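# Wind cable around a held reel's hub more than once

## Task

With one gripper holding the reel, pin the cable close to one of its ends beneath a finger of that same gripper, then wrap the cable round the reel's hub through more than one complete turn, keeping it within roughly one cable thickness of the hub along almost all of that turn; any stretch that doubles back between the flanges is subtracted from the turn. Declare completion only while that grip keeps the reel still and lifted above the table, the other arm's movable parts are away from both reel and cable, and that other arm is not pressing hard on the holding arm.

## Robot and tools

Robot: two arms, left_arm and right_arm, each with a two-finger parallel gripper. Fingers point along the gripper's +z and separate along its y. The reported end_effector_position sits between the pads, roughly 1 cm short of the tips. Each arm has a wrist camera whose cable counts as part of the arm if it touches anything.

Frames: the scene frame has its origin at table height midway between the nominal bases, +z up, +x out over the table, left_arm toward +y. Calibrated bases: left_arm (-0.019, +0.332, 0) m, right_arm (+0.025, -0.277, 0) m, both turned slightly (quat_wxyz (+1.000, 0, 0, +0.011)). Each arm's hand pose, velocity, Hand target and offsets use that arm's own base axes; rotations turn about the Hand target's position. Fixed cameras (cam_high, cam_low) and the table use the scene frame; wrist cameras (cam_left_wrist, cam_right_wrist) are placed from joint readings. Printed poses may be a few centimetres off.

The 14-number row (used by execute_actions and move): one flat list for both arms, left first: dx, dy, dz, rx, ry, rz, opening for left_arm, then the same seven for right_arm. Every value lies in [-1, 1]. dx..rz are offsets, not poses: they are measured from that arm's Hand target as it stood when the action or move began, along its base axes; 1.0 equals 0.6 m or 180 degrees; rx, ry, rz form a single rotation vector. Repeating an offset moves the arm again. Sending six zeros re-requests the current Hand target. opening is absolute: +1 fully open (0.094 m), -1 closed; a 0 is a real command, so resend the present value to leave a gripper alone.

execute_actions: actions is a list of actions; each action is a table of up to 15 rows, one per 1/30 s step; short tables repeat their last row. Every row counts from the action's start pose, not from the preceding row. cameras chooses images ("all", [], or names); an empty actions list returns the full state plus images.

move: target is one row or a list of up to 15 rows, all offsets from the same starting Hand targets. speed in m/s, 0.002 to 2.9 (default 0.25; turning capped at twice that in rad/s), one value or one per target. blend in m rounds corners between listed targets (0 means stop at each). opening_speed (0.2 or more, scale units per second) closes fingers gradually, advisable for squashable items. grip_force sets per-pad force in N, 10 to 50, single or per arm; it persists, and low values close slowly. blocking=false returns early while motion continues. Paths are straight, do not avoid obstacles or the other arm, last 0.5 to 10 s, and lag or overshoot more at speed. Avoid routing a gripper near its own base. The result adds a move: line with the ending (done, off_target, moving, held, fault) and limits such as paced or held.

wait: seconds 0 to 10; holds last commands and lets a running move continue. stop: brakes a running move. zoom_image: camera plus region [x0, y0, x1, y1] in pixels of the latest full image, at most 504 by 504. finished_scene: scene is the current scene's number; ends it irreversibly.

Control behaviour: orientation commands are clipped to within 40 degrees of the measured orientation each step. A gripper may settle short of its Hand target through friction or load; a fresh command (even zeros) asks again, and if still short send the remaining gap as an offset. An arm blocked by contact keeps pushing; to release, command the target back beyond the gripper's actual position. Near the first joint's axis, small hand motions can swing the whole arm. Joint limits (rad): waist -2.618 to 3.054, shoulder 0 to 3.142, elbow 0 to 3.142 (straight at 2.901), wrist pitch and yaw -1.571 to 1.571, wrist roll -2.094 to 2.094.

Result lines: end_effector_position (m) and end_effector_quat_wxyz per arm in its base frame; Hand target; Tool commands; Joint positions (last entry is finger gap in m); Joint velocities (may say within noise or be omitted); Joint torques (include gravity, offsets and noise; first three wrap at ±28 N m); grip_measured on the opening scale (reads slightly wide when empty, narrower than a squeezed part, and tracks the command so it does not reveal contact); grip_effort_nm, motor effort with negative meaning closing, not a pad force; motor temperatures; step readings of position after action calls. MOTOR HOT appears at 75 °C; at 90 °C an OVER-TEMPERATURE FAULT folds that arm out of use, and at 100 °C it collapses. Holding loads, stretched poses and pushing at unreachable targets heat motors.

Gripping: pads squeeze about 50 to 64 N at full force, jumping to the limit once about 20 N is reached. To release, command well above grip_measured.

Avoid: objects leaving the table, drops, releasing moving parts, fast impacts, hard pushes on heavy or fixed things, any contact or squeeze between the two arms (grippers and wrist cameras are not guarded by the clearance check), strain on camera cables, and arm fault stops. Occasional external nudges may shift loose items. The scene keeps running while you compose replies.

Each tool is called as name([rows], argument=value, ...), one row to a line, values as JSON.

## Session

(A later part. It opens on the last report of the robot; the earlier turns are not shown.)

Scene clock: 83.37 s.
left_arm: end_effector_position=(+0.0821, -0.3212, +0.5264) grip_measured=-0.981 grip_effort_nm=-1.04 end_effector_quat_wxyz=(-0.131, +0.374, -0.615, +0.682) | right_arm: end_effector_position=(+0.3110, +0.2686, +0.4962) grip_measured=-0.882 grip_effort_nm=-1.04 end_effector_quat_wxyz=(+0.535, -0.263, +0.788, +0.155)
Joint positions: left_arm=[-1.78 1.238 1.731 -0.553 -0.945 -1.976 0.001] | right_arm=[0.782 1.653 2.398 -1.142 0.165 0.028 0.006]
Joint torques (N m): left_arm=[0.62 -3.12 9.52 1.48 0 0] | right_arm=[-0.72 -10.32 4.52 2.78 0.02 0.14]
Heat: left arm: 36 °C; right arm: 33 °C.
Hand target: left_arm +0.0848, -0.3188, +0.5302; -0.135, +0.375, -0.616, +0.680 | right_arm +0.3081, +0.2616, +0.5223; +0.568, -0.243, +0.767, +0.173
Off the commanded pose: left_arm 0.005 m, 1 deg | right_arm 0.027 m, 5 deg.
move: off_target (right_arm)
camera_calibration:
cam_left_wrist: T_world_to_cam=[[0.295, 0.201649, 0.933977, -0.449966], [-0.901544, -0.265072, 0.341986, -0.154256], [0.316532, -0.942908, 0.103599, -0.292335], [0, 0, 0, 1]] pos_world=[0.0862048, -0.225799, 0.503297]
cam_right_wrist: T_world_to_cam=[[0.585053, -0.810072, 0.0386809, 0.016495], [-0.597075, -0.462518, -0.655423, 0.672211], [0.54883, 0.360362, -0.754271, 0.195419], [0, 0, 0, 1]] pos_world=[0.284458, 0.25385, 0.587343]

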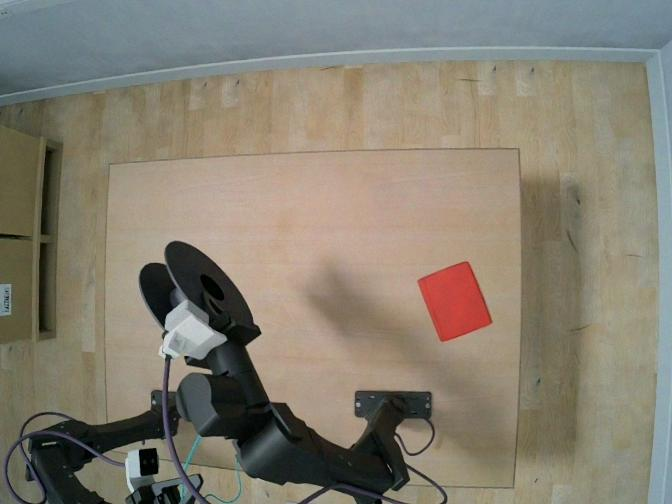

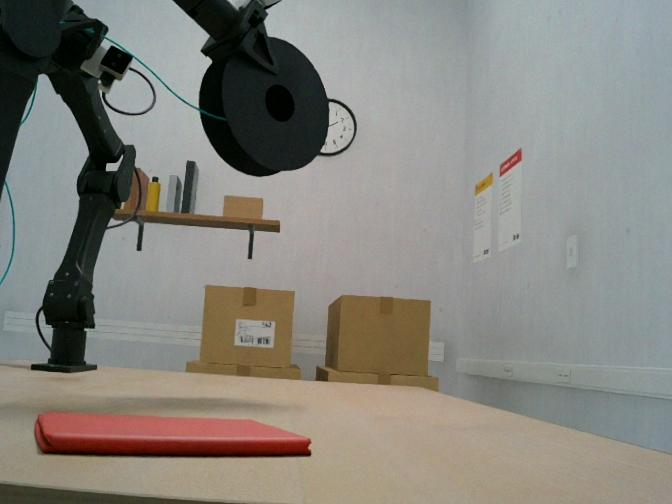

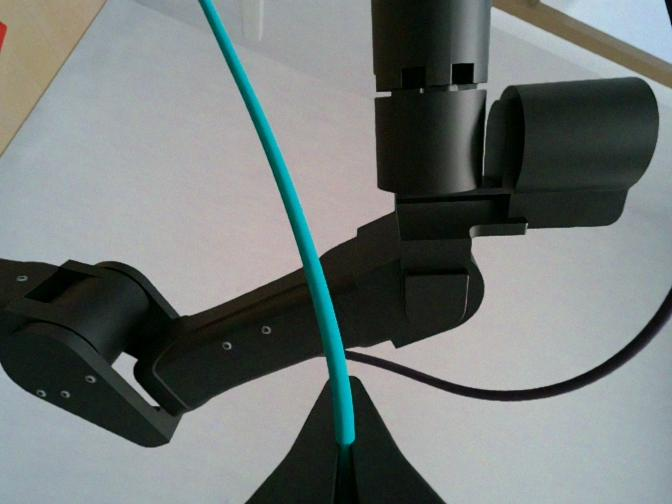

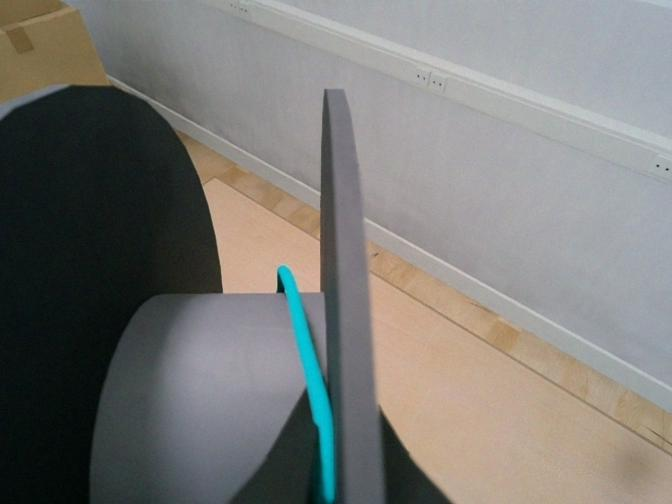

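move([
  [0.157,0.124,0.03,0,0,0,-1,0,0,-0.083,0,0,0,-1],
  [0.38,0.165,0.05,0,0,0,-1,0,0,-0.233,0,0,0,-1],
], speed=0.15, blend=[0.02,0], cameras=["all"])

Scene clock: 86.60 s.
left_arm: end_effector_position=(+0.3158, -0.2250, +0.5372) grip_measured=-0.981 grip_effort_nm=-1.04 end_effector_quat_wxyz=(+0.115, -0.395, +0.628, -0.661) | right_arm: end_effector_position=(+0.3088, +0.2687, +0.3689) grip_measured=-0.882 grip_effort_nm=-1.05 end_effector_quat_wxyz=(+0.549, -0.258, +0.777, +0.167)
Joint positions: left_arm=[-0.444 1.396 1.976 -0.689 0.389 -1.918 0.001] | right_arm=[0.782 1.254 1.359 -0.458 0.156 0.032 0.006]
Joint torques (N m): left_arm=[0.96 -5.52 10.28 2.22 0.1 0.12] | right_arm=[-0.69 -8.13 6.22 2.45 0.12 0.1]
Heat: left arm: 36 °C; right arm: 34 °C.
Hand target: left_arm +0.3128, -0.2199, +0.5601; +0.135, -0.375, +0.616, -0.680 | right_arm +0.3081, +0.2616, +0.3825; +0.568, -0.243, +0.767, +0.174
Off the commanded pose: left_arm 0.024 m, 4 deg | right_arm 0.015 m, 3 deg.
move: off_target (left_arm, right_arm)
camera_calibration:
cam_left_wrist: T_world_to_cam=[[0.358284, 0.177327, 0.916617, -0.564587], [-0.875893, -0.276013, 0.395763, 0.0388027], [0.323177, -0.944655, 0.0564281, -0.253884], [0, 0, 0, 1]] pos_world=[0.318319, -0.129006, 0.51648]
cam_right_wrist: T_world_to_cam=[[0.589604, -0.807305, 0.0250303, 0.0256527], [-0.576557, -0.442378, -0.686938, 0.587377], [0.565641, 0.39059, -0.726285, 0.0770358], [0, 0, 0, 1]] pos_world=[0.279957, 0.250463, 0.458799]

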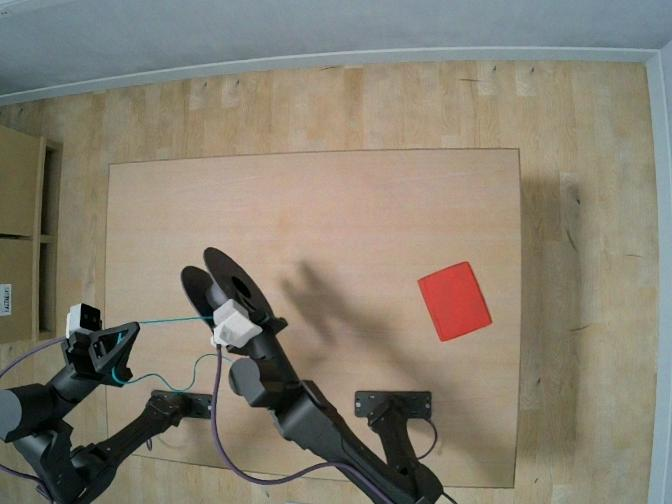

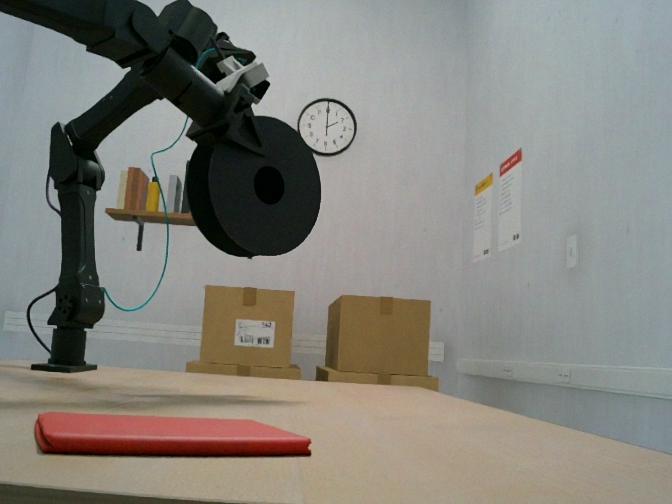

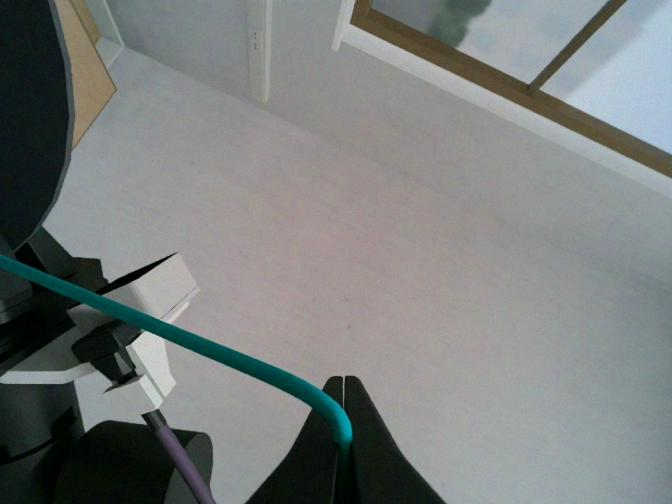

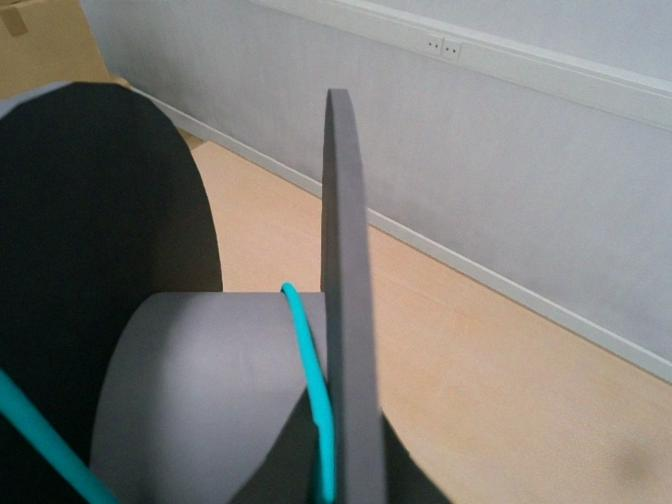

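move([
  [0.083,0.033,-0.01,0,0,0,-1,0,0,0,0,0,0,-1],
  [0.13,-0.07,-0.03,0,0,0,-1,0,0,0,0,0,0,-1],
  [0.258,0.025,-0.10,0,0,0,-1,0,0,0,0,0,0,-1],
], speed=0.12, blend=[0.02,0.02,0], cameras=["all"])

Scene clock: 89.73 s.
left_arm: end_effector_position=(+0.4539, -0.2142, +0.4964) grip_measured=-0.981 grip_effort_nm=-1.04 end_effector_quat_wxyz=(+0.104, -0.380, +0.626, -0.673) | right_arm: end_effector_position=(+0.3127, +0.2691, +0.3790) grip_measured=-0.882 grip_effort_nm=-1.05 end_effector_quat_wxyz=(+0.565, -0.248, +0.768, +0.172)
Joint positions: left_arm=[-0.225 1.742 2.077 -0.426 0.645 -1.908 0.001] | right_arm=[0.78 1.254 1.359 -0.416 0.164 0.036 0.006]
Joint torques (N m): left_arm=[1.55 -9.85 6.67 2.45 -0.25 0.11] | right_arm=[-0.53 -8.01 6.24 2 0.02 0.06]
Motor temperatures (°C): left_arm=[20 24 36 35 22 21 26] | right_arm=[22 21 29 33 21 23 22]
Heat: left arm: 36 °C; right arm: 33 °C.
Hand target: left_arm +0.4676, -0.2048, +0.5002; +0.135, -0.375, +0.616, -0.680 | right_arm +0.3082, +0.2616, +0.3824; +0.568, -0.243, +0.767, +0.174
Off the commanded pose: left_arm 0.017 m, 4 deg | right_arm 0.009 m, 1 deg.
move: off_target (left_arm)
camera_calibration:
cam_left_wrist: T_world_to_cam=[[0.349396, 0.185618, 0.918405, -0.573647], [-0.891763, -0.234925, 0.386741, 0.199392], [0.287542, -0.954126, 0.0834454, -0.285289], [0, 0, 0, 1]] pos_world=[0.460273, -0.11888, 0.473534]
cam_right_wrist: T_world_to_cam=[[0.579778, -0.81458, 0.0178157, 0.031184], [-0.560235, -0.414434, -0.717203, 0.59559], [0.591603, 0.405838, -0.696636, 0.0583575], [0, 0, 0, 1]] pos_world=[0.281066, 0.248551, 0.467257]

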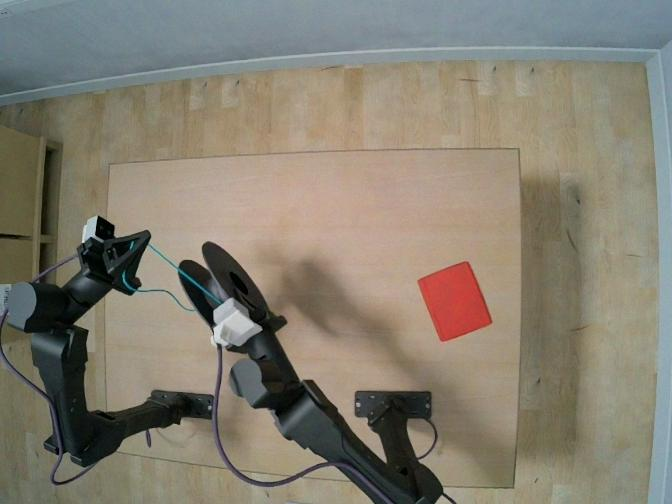

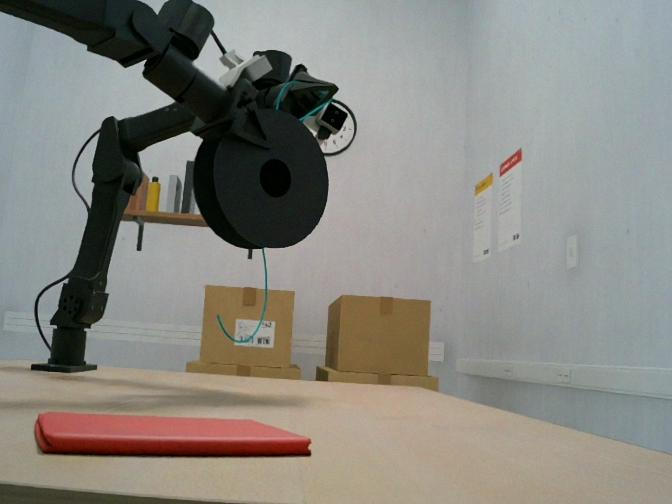

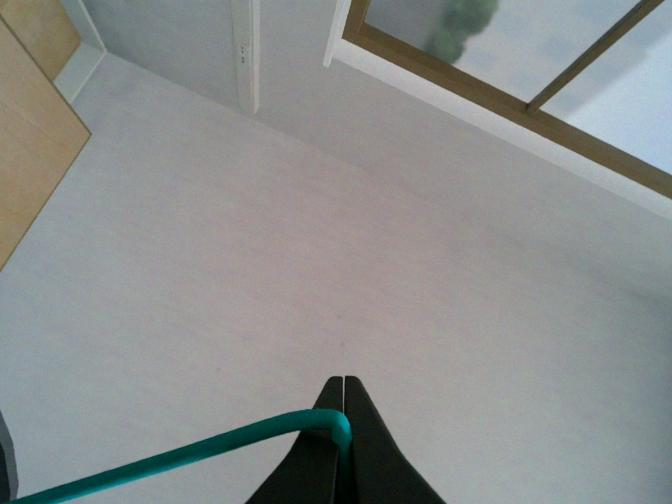

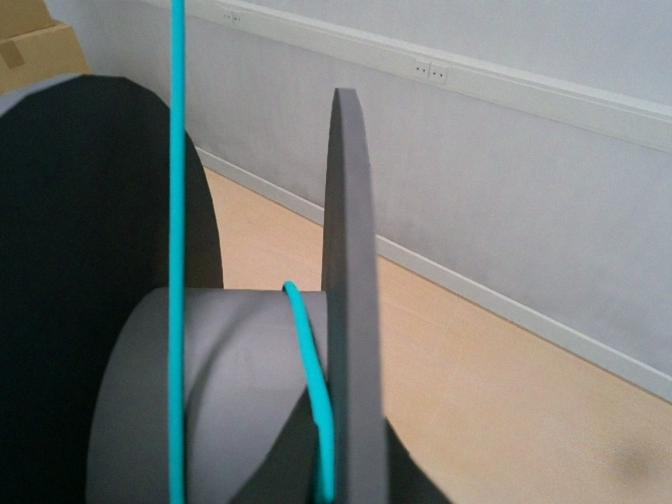

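move([
  [0.097,0.067,-0.2,0,0,0,-1,0,0,0,0,0,0,-1],
  [0.097,0.072,-0.4,0,0,0,-1,0,0,0,0,0,0,-1],
], speed=0.13, blend=[0.03,0], cameras=["all"])

Scene clock: 93.17 s.
left_arm: end_effector_position=(+0.4859, -0.1966, +0.3006) grip_measured=-0.981 grip_effort_nm=-1.03 end_effector_quat_wxyz=(-0.098, +0.286, -0.636, +0.710) | right_arm: end_effector_position=(+0.3138, +0.2627, +0.3621) grip_measured=-0.882 grip_effort_nm=-1.05 end_effector_quat_wxyz=(+0.548, -0.248, +0.784, +0.154)
Joint positions: left_arm=[-0.115 1.815 1.242 0.617 0.895 -1.892 0.001] | right_arm=[0.774 1.254 1.342 -0.453 0.182 0.036 0.006]
Joint torques (N m): left_arm=[4.36 -8.27 5.71 1.43 -1.49 0.11] | right_arm=[-0.17 -8.29 7.56 2.39 -0.17 0.06]
Heat: left arm: 36 °C; right arm: 33 °C.
Hand target: left_arm +0.5258, -0.1617, +0.2601; -0.135, +0.375, -0.616, +0.680 | right_arm +0.3082, +0.2615, +0.3825; +0.568, -0.243, +0.767, +0.174
Off the commanded pose: left_arm 0.067 m, 12 deg | right_arm 0.021 m, 4 deg.
move: off_target (left_arm, right_arm)
camera_calibration:
cam_left_wrist: T_world_to_cam=[[0.2379, 0.162154, 0.957658, -0.370488], [-0.961763, -0.0984254, 0.255586, 0.408053], [0.135702, -0.981844, 0.132539, -0.207727], [0, 0, 0, 1]] pos_world=[0.508778, -0.103717, 0.278041]
cam_right_wrist: T_world_to_cam=[[0.562431, -0.826188, 0.032935, 0.028634], [-0.594102, -0.431499, -0.67886, 0.582701], [0.575078, 0.362245, -0.733529, 0.0786011], [0, 0, 0, 1]] pos_world=[0.284878, 0.246619, 0.452286]

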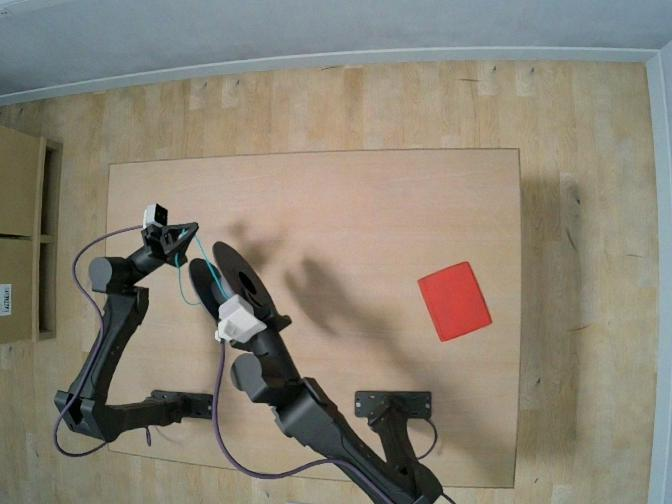

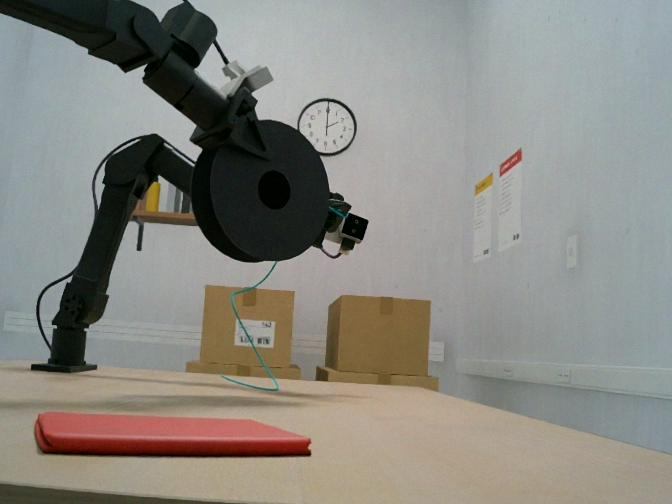

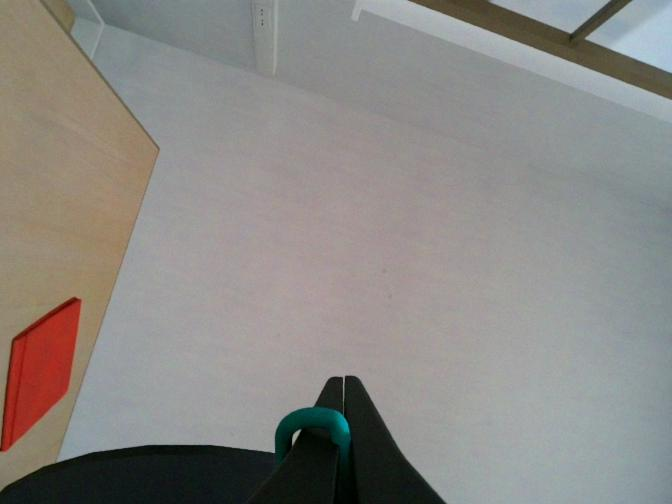

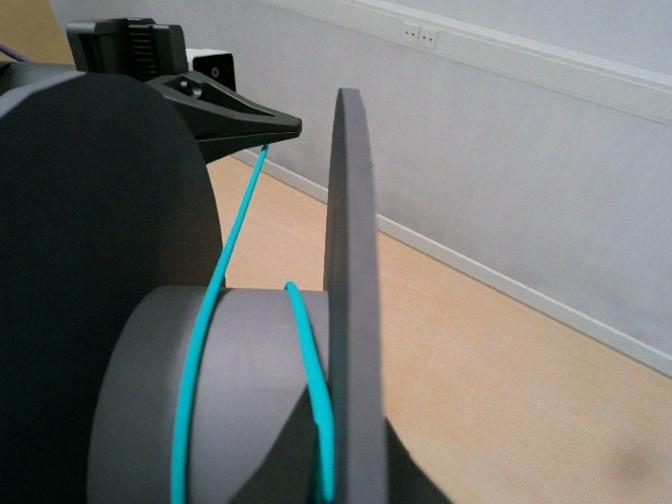

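move([
  [-0.11,-0.065,-0.17,0,0,0,-1,0,0,0,0,0,0,-1],
  [-0.19,-0.14,-0.2,0,0,0,-1,0,0,0,0,0,0,-1],
], speed=0.12, blend=[0.02,0], cameras=["all"])

Scene clock: 97.07 s.
left_arm: end_effector_position=(+0.4136, -0.2440, +0.1774) grip_measured=-0.982 grip_effort_nm=-1.00 end_effector_quat_wxyz=(-0.151, +0.344, -0.595, +0.711) | right_arm: end_effector_position=(+0.3031, +0.2520, +0.3252) grip_measured=-0.882 grip_effort_nm=-1.05 end_effector_quat_wxyz=(+0.492, -0.272, +0.818, +0.122)
Joint positions: left_arm=[-0.363 1.876 0.67 1.269 0.474 -1.914 0.001] | right_arm=[0.774 1.254 1.329 -0.592 0.183 0.025 0.006]
Joint torques (N m): left_arm=[-0.94 -7.56 3.96 1.48 -0.22 0.11] | right_arm=[-0.17 -10.19 8.23 3.63 -0.18 0.18]
Heat: left arm: 36 °C; right arm: 34 °C.
Hand target: left_arm +0.4119, -0.2456, +0.1402; -0.135, +0.375, -0.616, +0.680 | right_arm +0.3082, +0.2615, +0.3825; +0.568, -0.243, +0.767, +0.173
Off the commanded pose: left_arm 0.037 m, 6 deg | right_arm 0.058 m, 12 deg.
move: off_target (left_arm, right_arm)
camera_calibration:
cam_left_wrist: T_world_to_cam=[[0.208778, 0.238271, 0.948493, -0.195381], [-0.930225, -0.250933, 0.267794, 0.312881], [0.301816, -0.938221, 0.169256, -0.292743], [0, 0, 0, 1]] pos_world=[0.420196, -0.149592, 0.151078]
cam_right_wrist: T_world_to_cam=[[0.57067, -0.818321, 0.0684562, 0.0110723], [-0.656507, -0.504722, -0.560585, 0.545516], [0.49329, 0.274967, -0.825263, 0.13818], [0, 0, 0, 1]] pos_world=[0.283653, 0.246399, 0.419085]

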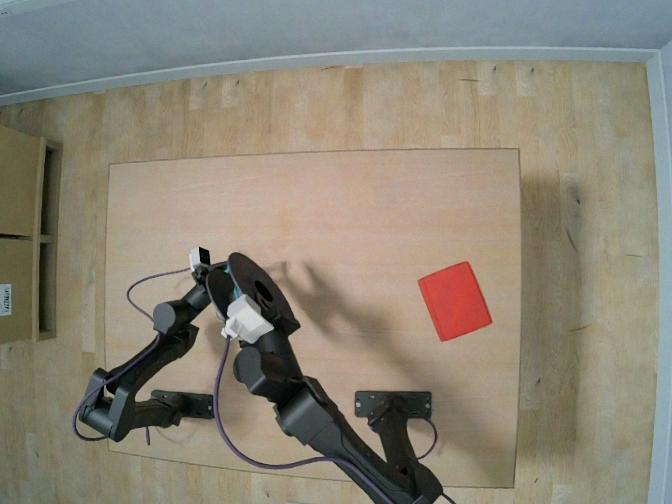

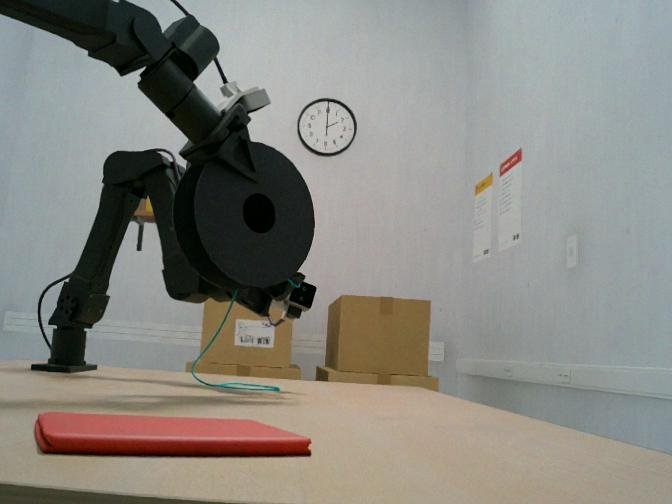

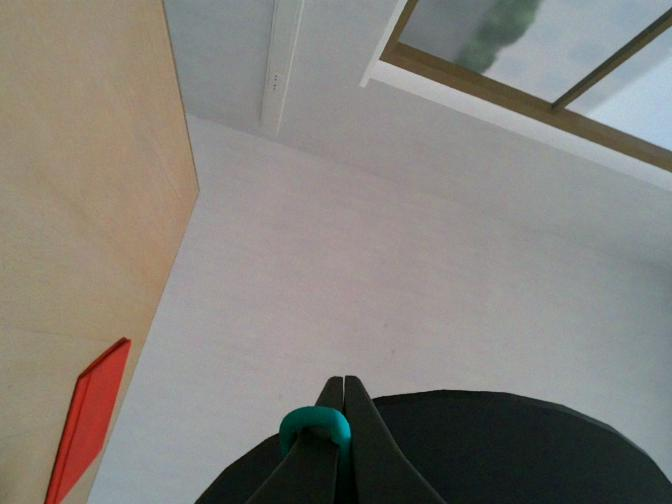

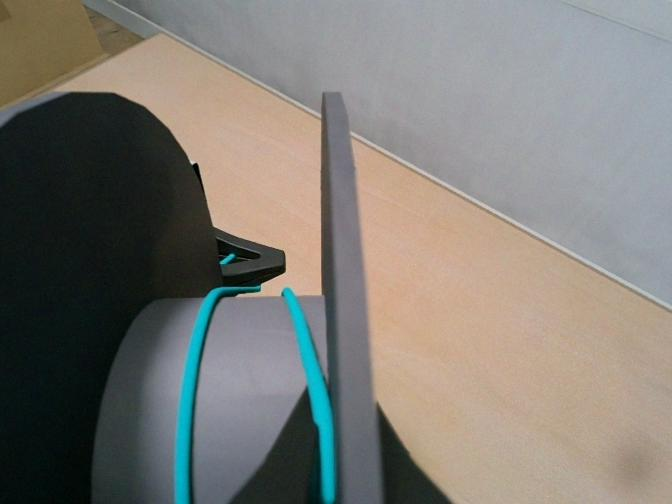

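move([
  [0,0,0,0,0,0,-0.6,0,0,0,0,0,0,-1],
  [-0.1,0.14,0.0,0,0,0,-0.6,0,0,0,0,0,0,-1],
], speed=0.12, opening_speed=0.5)

move(target=[-0.11,0.16,0.28,0.2,-0.23,-0.012,-0.6,0,0,0.2,0,0,0,-1], speed=0.2, cameras=["all"])

Scene clock: 100.07 s.
left_arm: end_effector_position=(+0.3565, -0.1632, +0.1328) grip_measured=-0.602 grip_effort_nm=0.10 end_effector_quat_wxyz=(+0.124, -0.389, +0.615, -0.675) | right_arm: end_effector_position=(+0.3075, +0.2623, +0.3483) grip_measured=-0.882 grip_effort_nm=-1.04 end_effector_quat_wxyz=(+0.527, -0.265, +0.793, +0.151)
Joint positions: left_arm=[-0.136 1.736 0.344 1.316 0.687 -1.905 0.019] | right_arm=[0.774 1.249 1.329 -0.495 0.159 0.026 0.006]
Joint torques (N m): left_arm=[0.55 -10.61 3.78 1.98 0.14 0.13] | right_arm=[-0.16 -8.23 8.44 2.82 0.08 0.19]
Heat: left arm: 36 °C; right arm: 34 °C.
Hand target: left_arm +0.3519, -0.1616, +0.1402; +0.135, -0.375, +0.616, -0.680 | right_arm +0.3082, +0.2615, +0.3826; +0.568, -0.243, +0.767, +0.173
Off the commanded pose: left_arm 0.009 m, 2 deg | right_arm 0.034 m, 7 deg.
move: off_target (right_arm)

Scene clock: 103.50 s.
left_arm: end_effector_position=(+0.2888, -0.0655, +0.2911) grip_measured=-0.602 grip_effort_nm=0.10 end_effector_quat_wxyz=(+0.419, -0.066, +0.715, -0.556) | right_arm: end_effector_position=(+0.3069, +0.2618, +0.4822) grip_measured=-0.882 grip_effort_nm=-1.05 end_effector_quat_wxyz=(+0.545, -0.258, +0.781, +0.160)
Joint positions: left_arm=[0.38 0.919 0.577 0.253 1.212 -0.935 0.019] | right_arm=[0.774 1.509 2.117 -0.975 0.159 0.026 0.006]
Joint torques (N m): left_arm=[0.58 -4.01 12.25 1.42 0.22 0.09] | right_arm=[-0.13 -6.01 8.44 2.49 0.09 0.17]
Heat: left arm: 36 °C; right arm: 34 °C.
Hand target: left_arm +0.2858, -0.0657, +0.3081; +0.435, -0.044, +0.712, -0.550 | right_arm +0.3082, +0.2615, +0.5026; +0.568, -0.243, +0.767, +0.173
Off the commanded pose: left_arm 0.017 m, 3 deg | right_arm 0.020 m, 4 deg.
move: off_target (left_arm, right_arm)
camera_calibration:
cam_left_wrist: T_world_to_cam=[[-0.357088, -0.381048, 0.852813, -0.169028], [-0.868359, -0.200968, -0.453393, 0.406489], [0.344152, -0.902449, -0.259123, 0.00805415], [0, 0, 0, 1]] pos_world=[0.289849, 0.0245517, 0.330536]
cam_right_wrist: T_world_to_cam=[[0.583206, -0.811638, 0.0333762, 0.0174697], [-0.584483, -0.447808, -0.676645, 0.659835], [0.564137, 0.375116, -0.735553, 0.171967], [0, 0, 0, 1]] pos_world=[0.278461, 0.245151, 0.572381]

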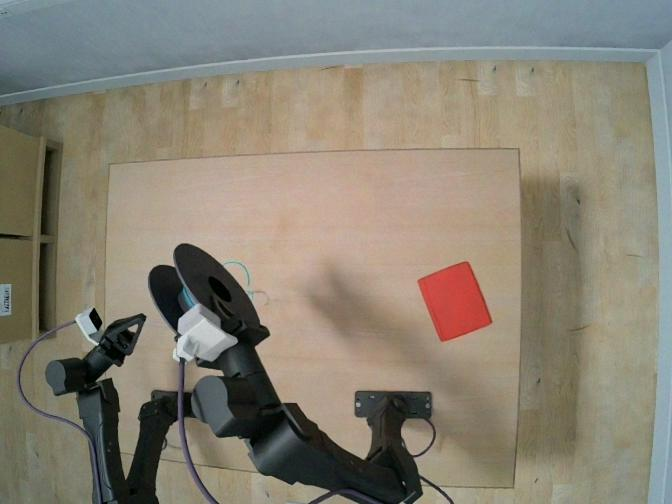

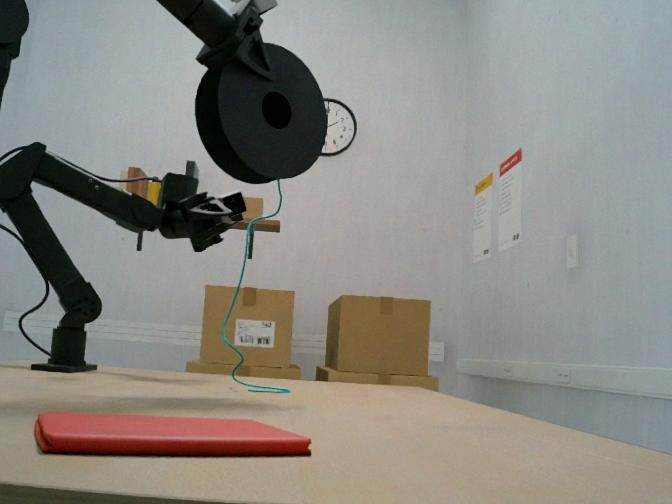

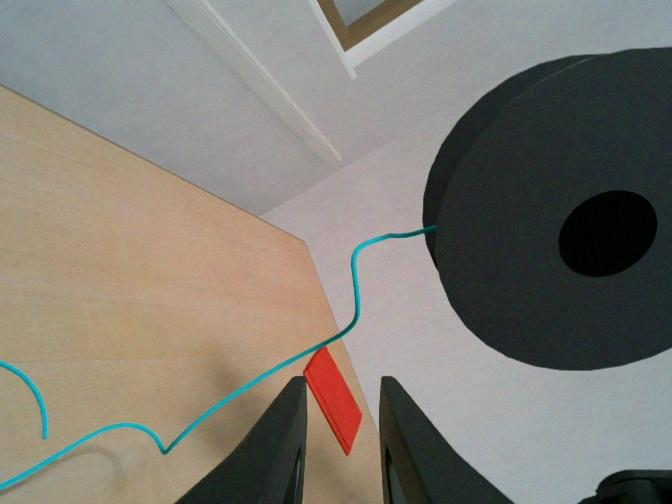

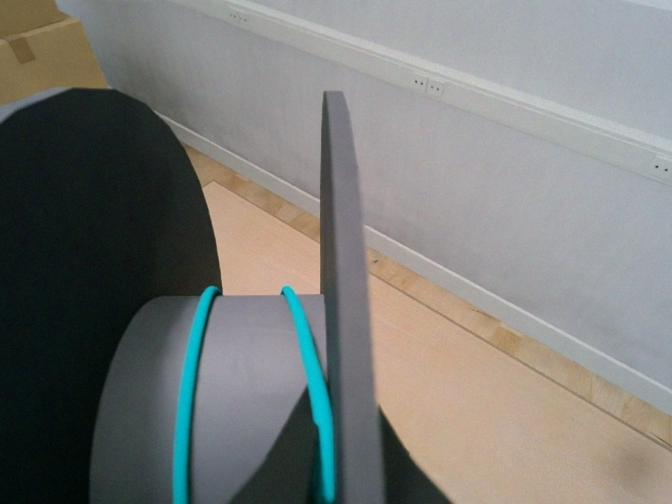

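zoom_image(camera="cam_low", region=[180, 30, 340, 240])

zoom_image(camera="cam_right_wrist", region=[60, 260, 400, 504])

Scaled by 2.400 from the camera's 672x504 image, which has a finer 960x720 frame.

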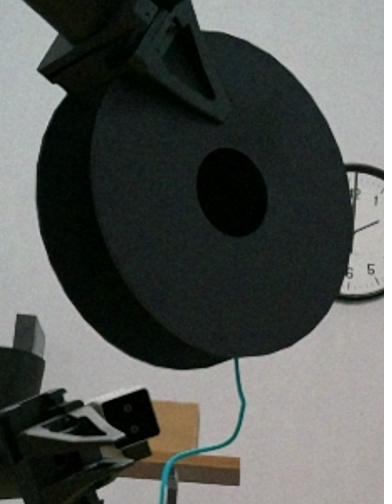

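Scaled by 1.482 from the camera's 672x504 image, which has a finer 960x720 frame.

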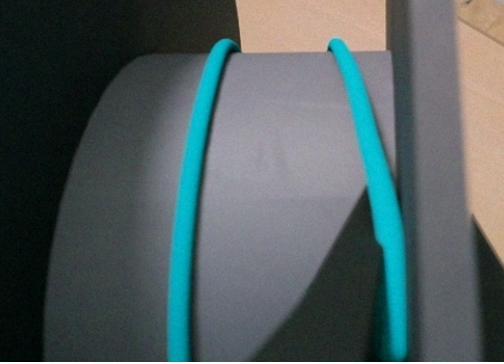

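finished_scene(scene=2)

The scene is finished: the task was done.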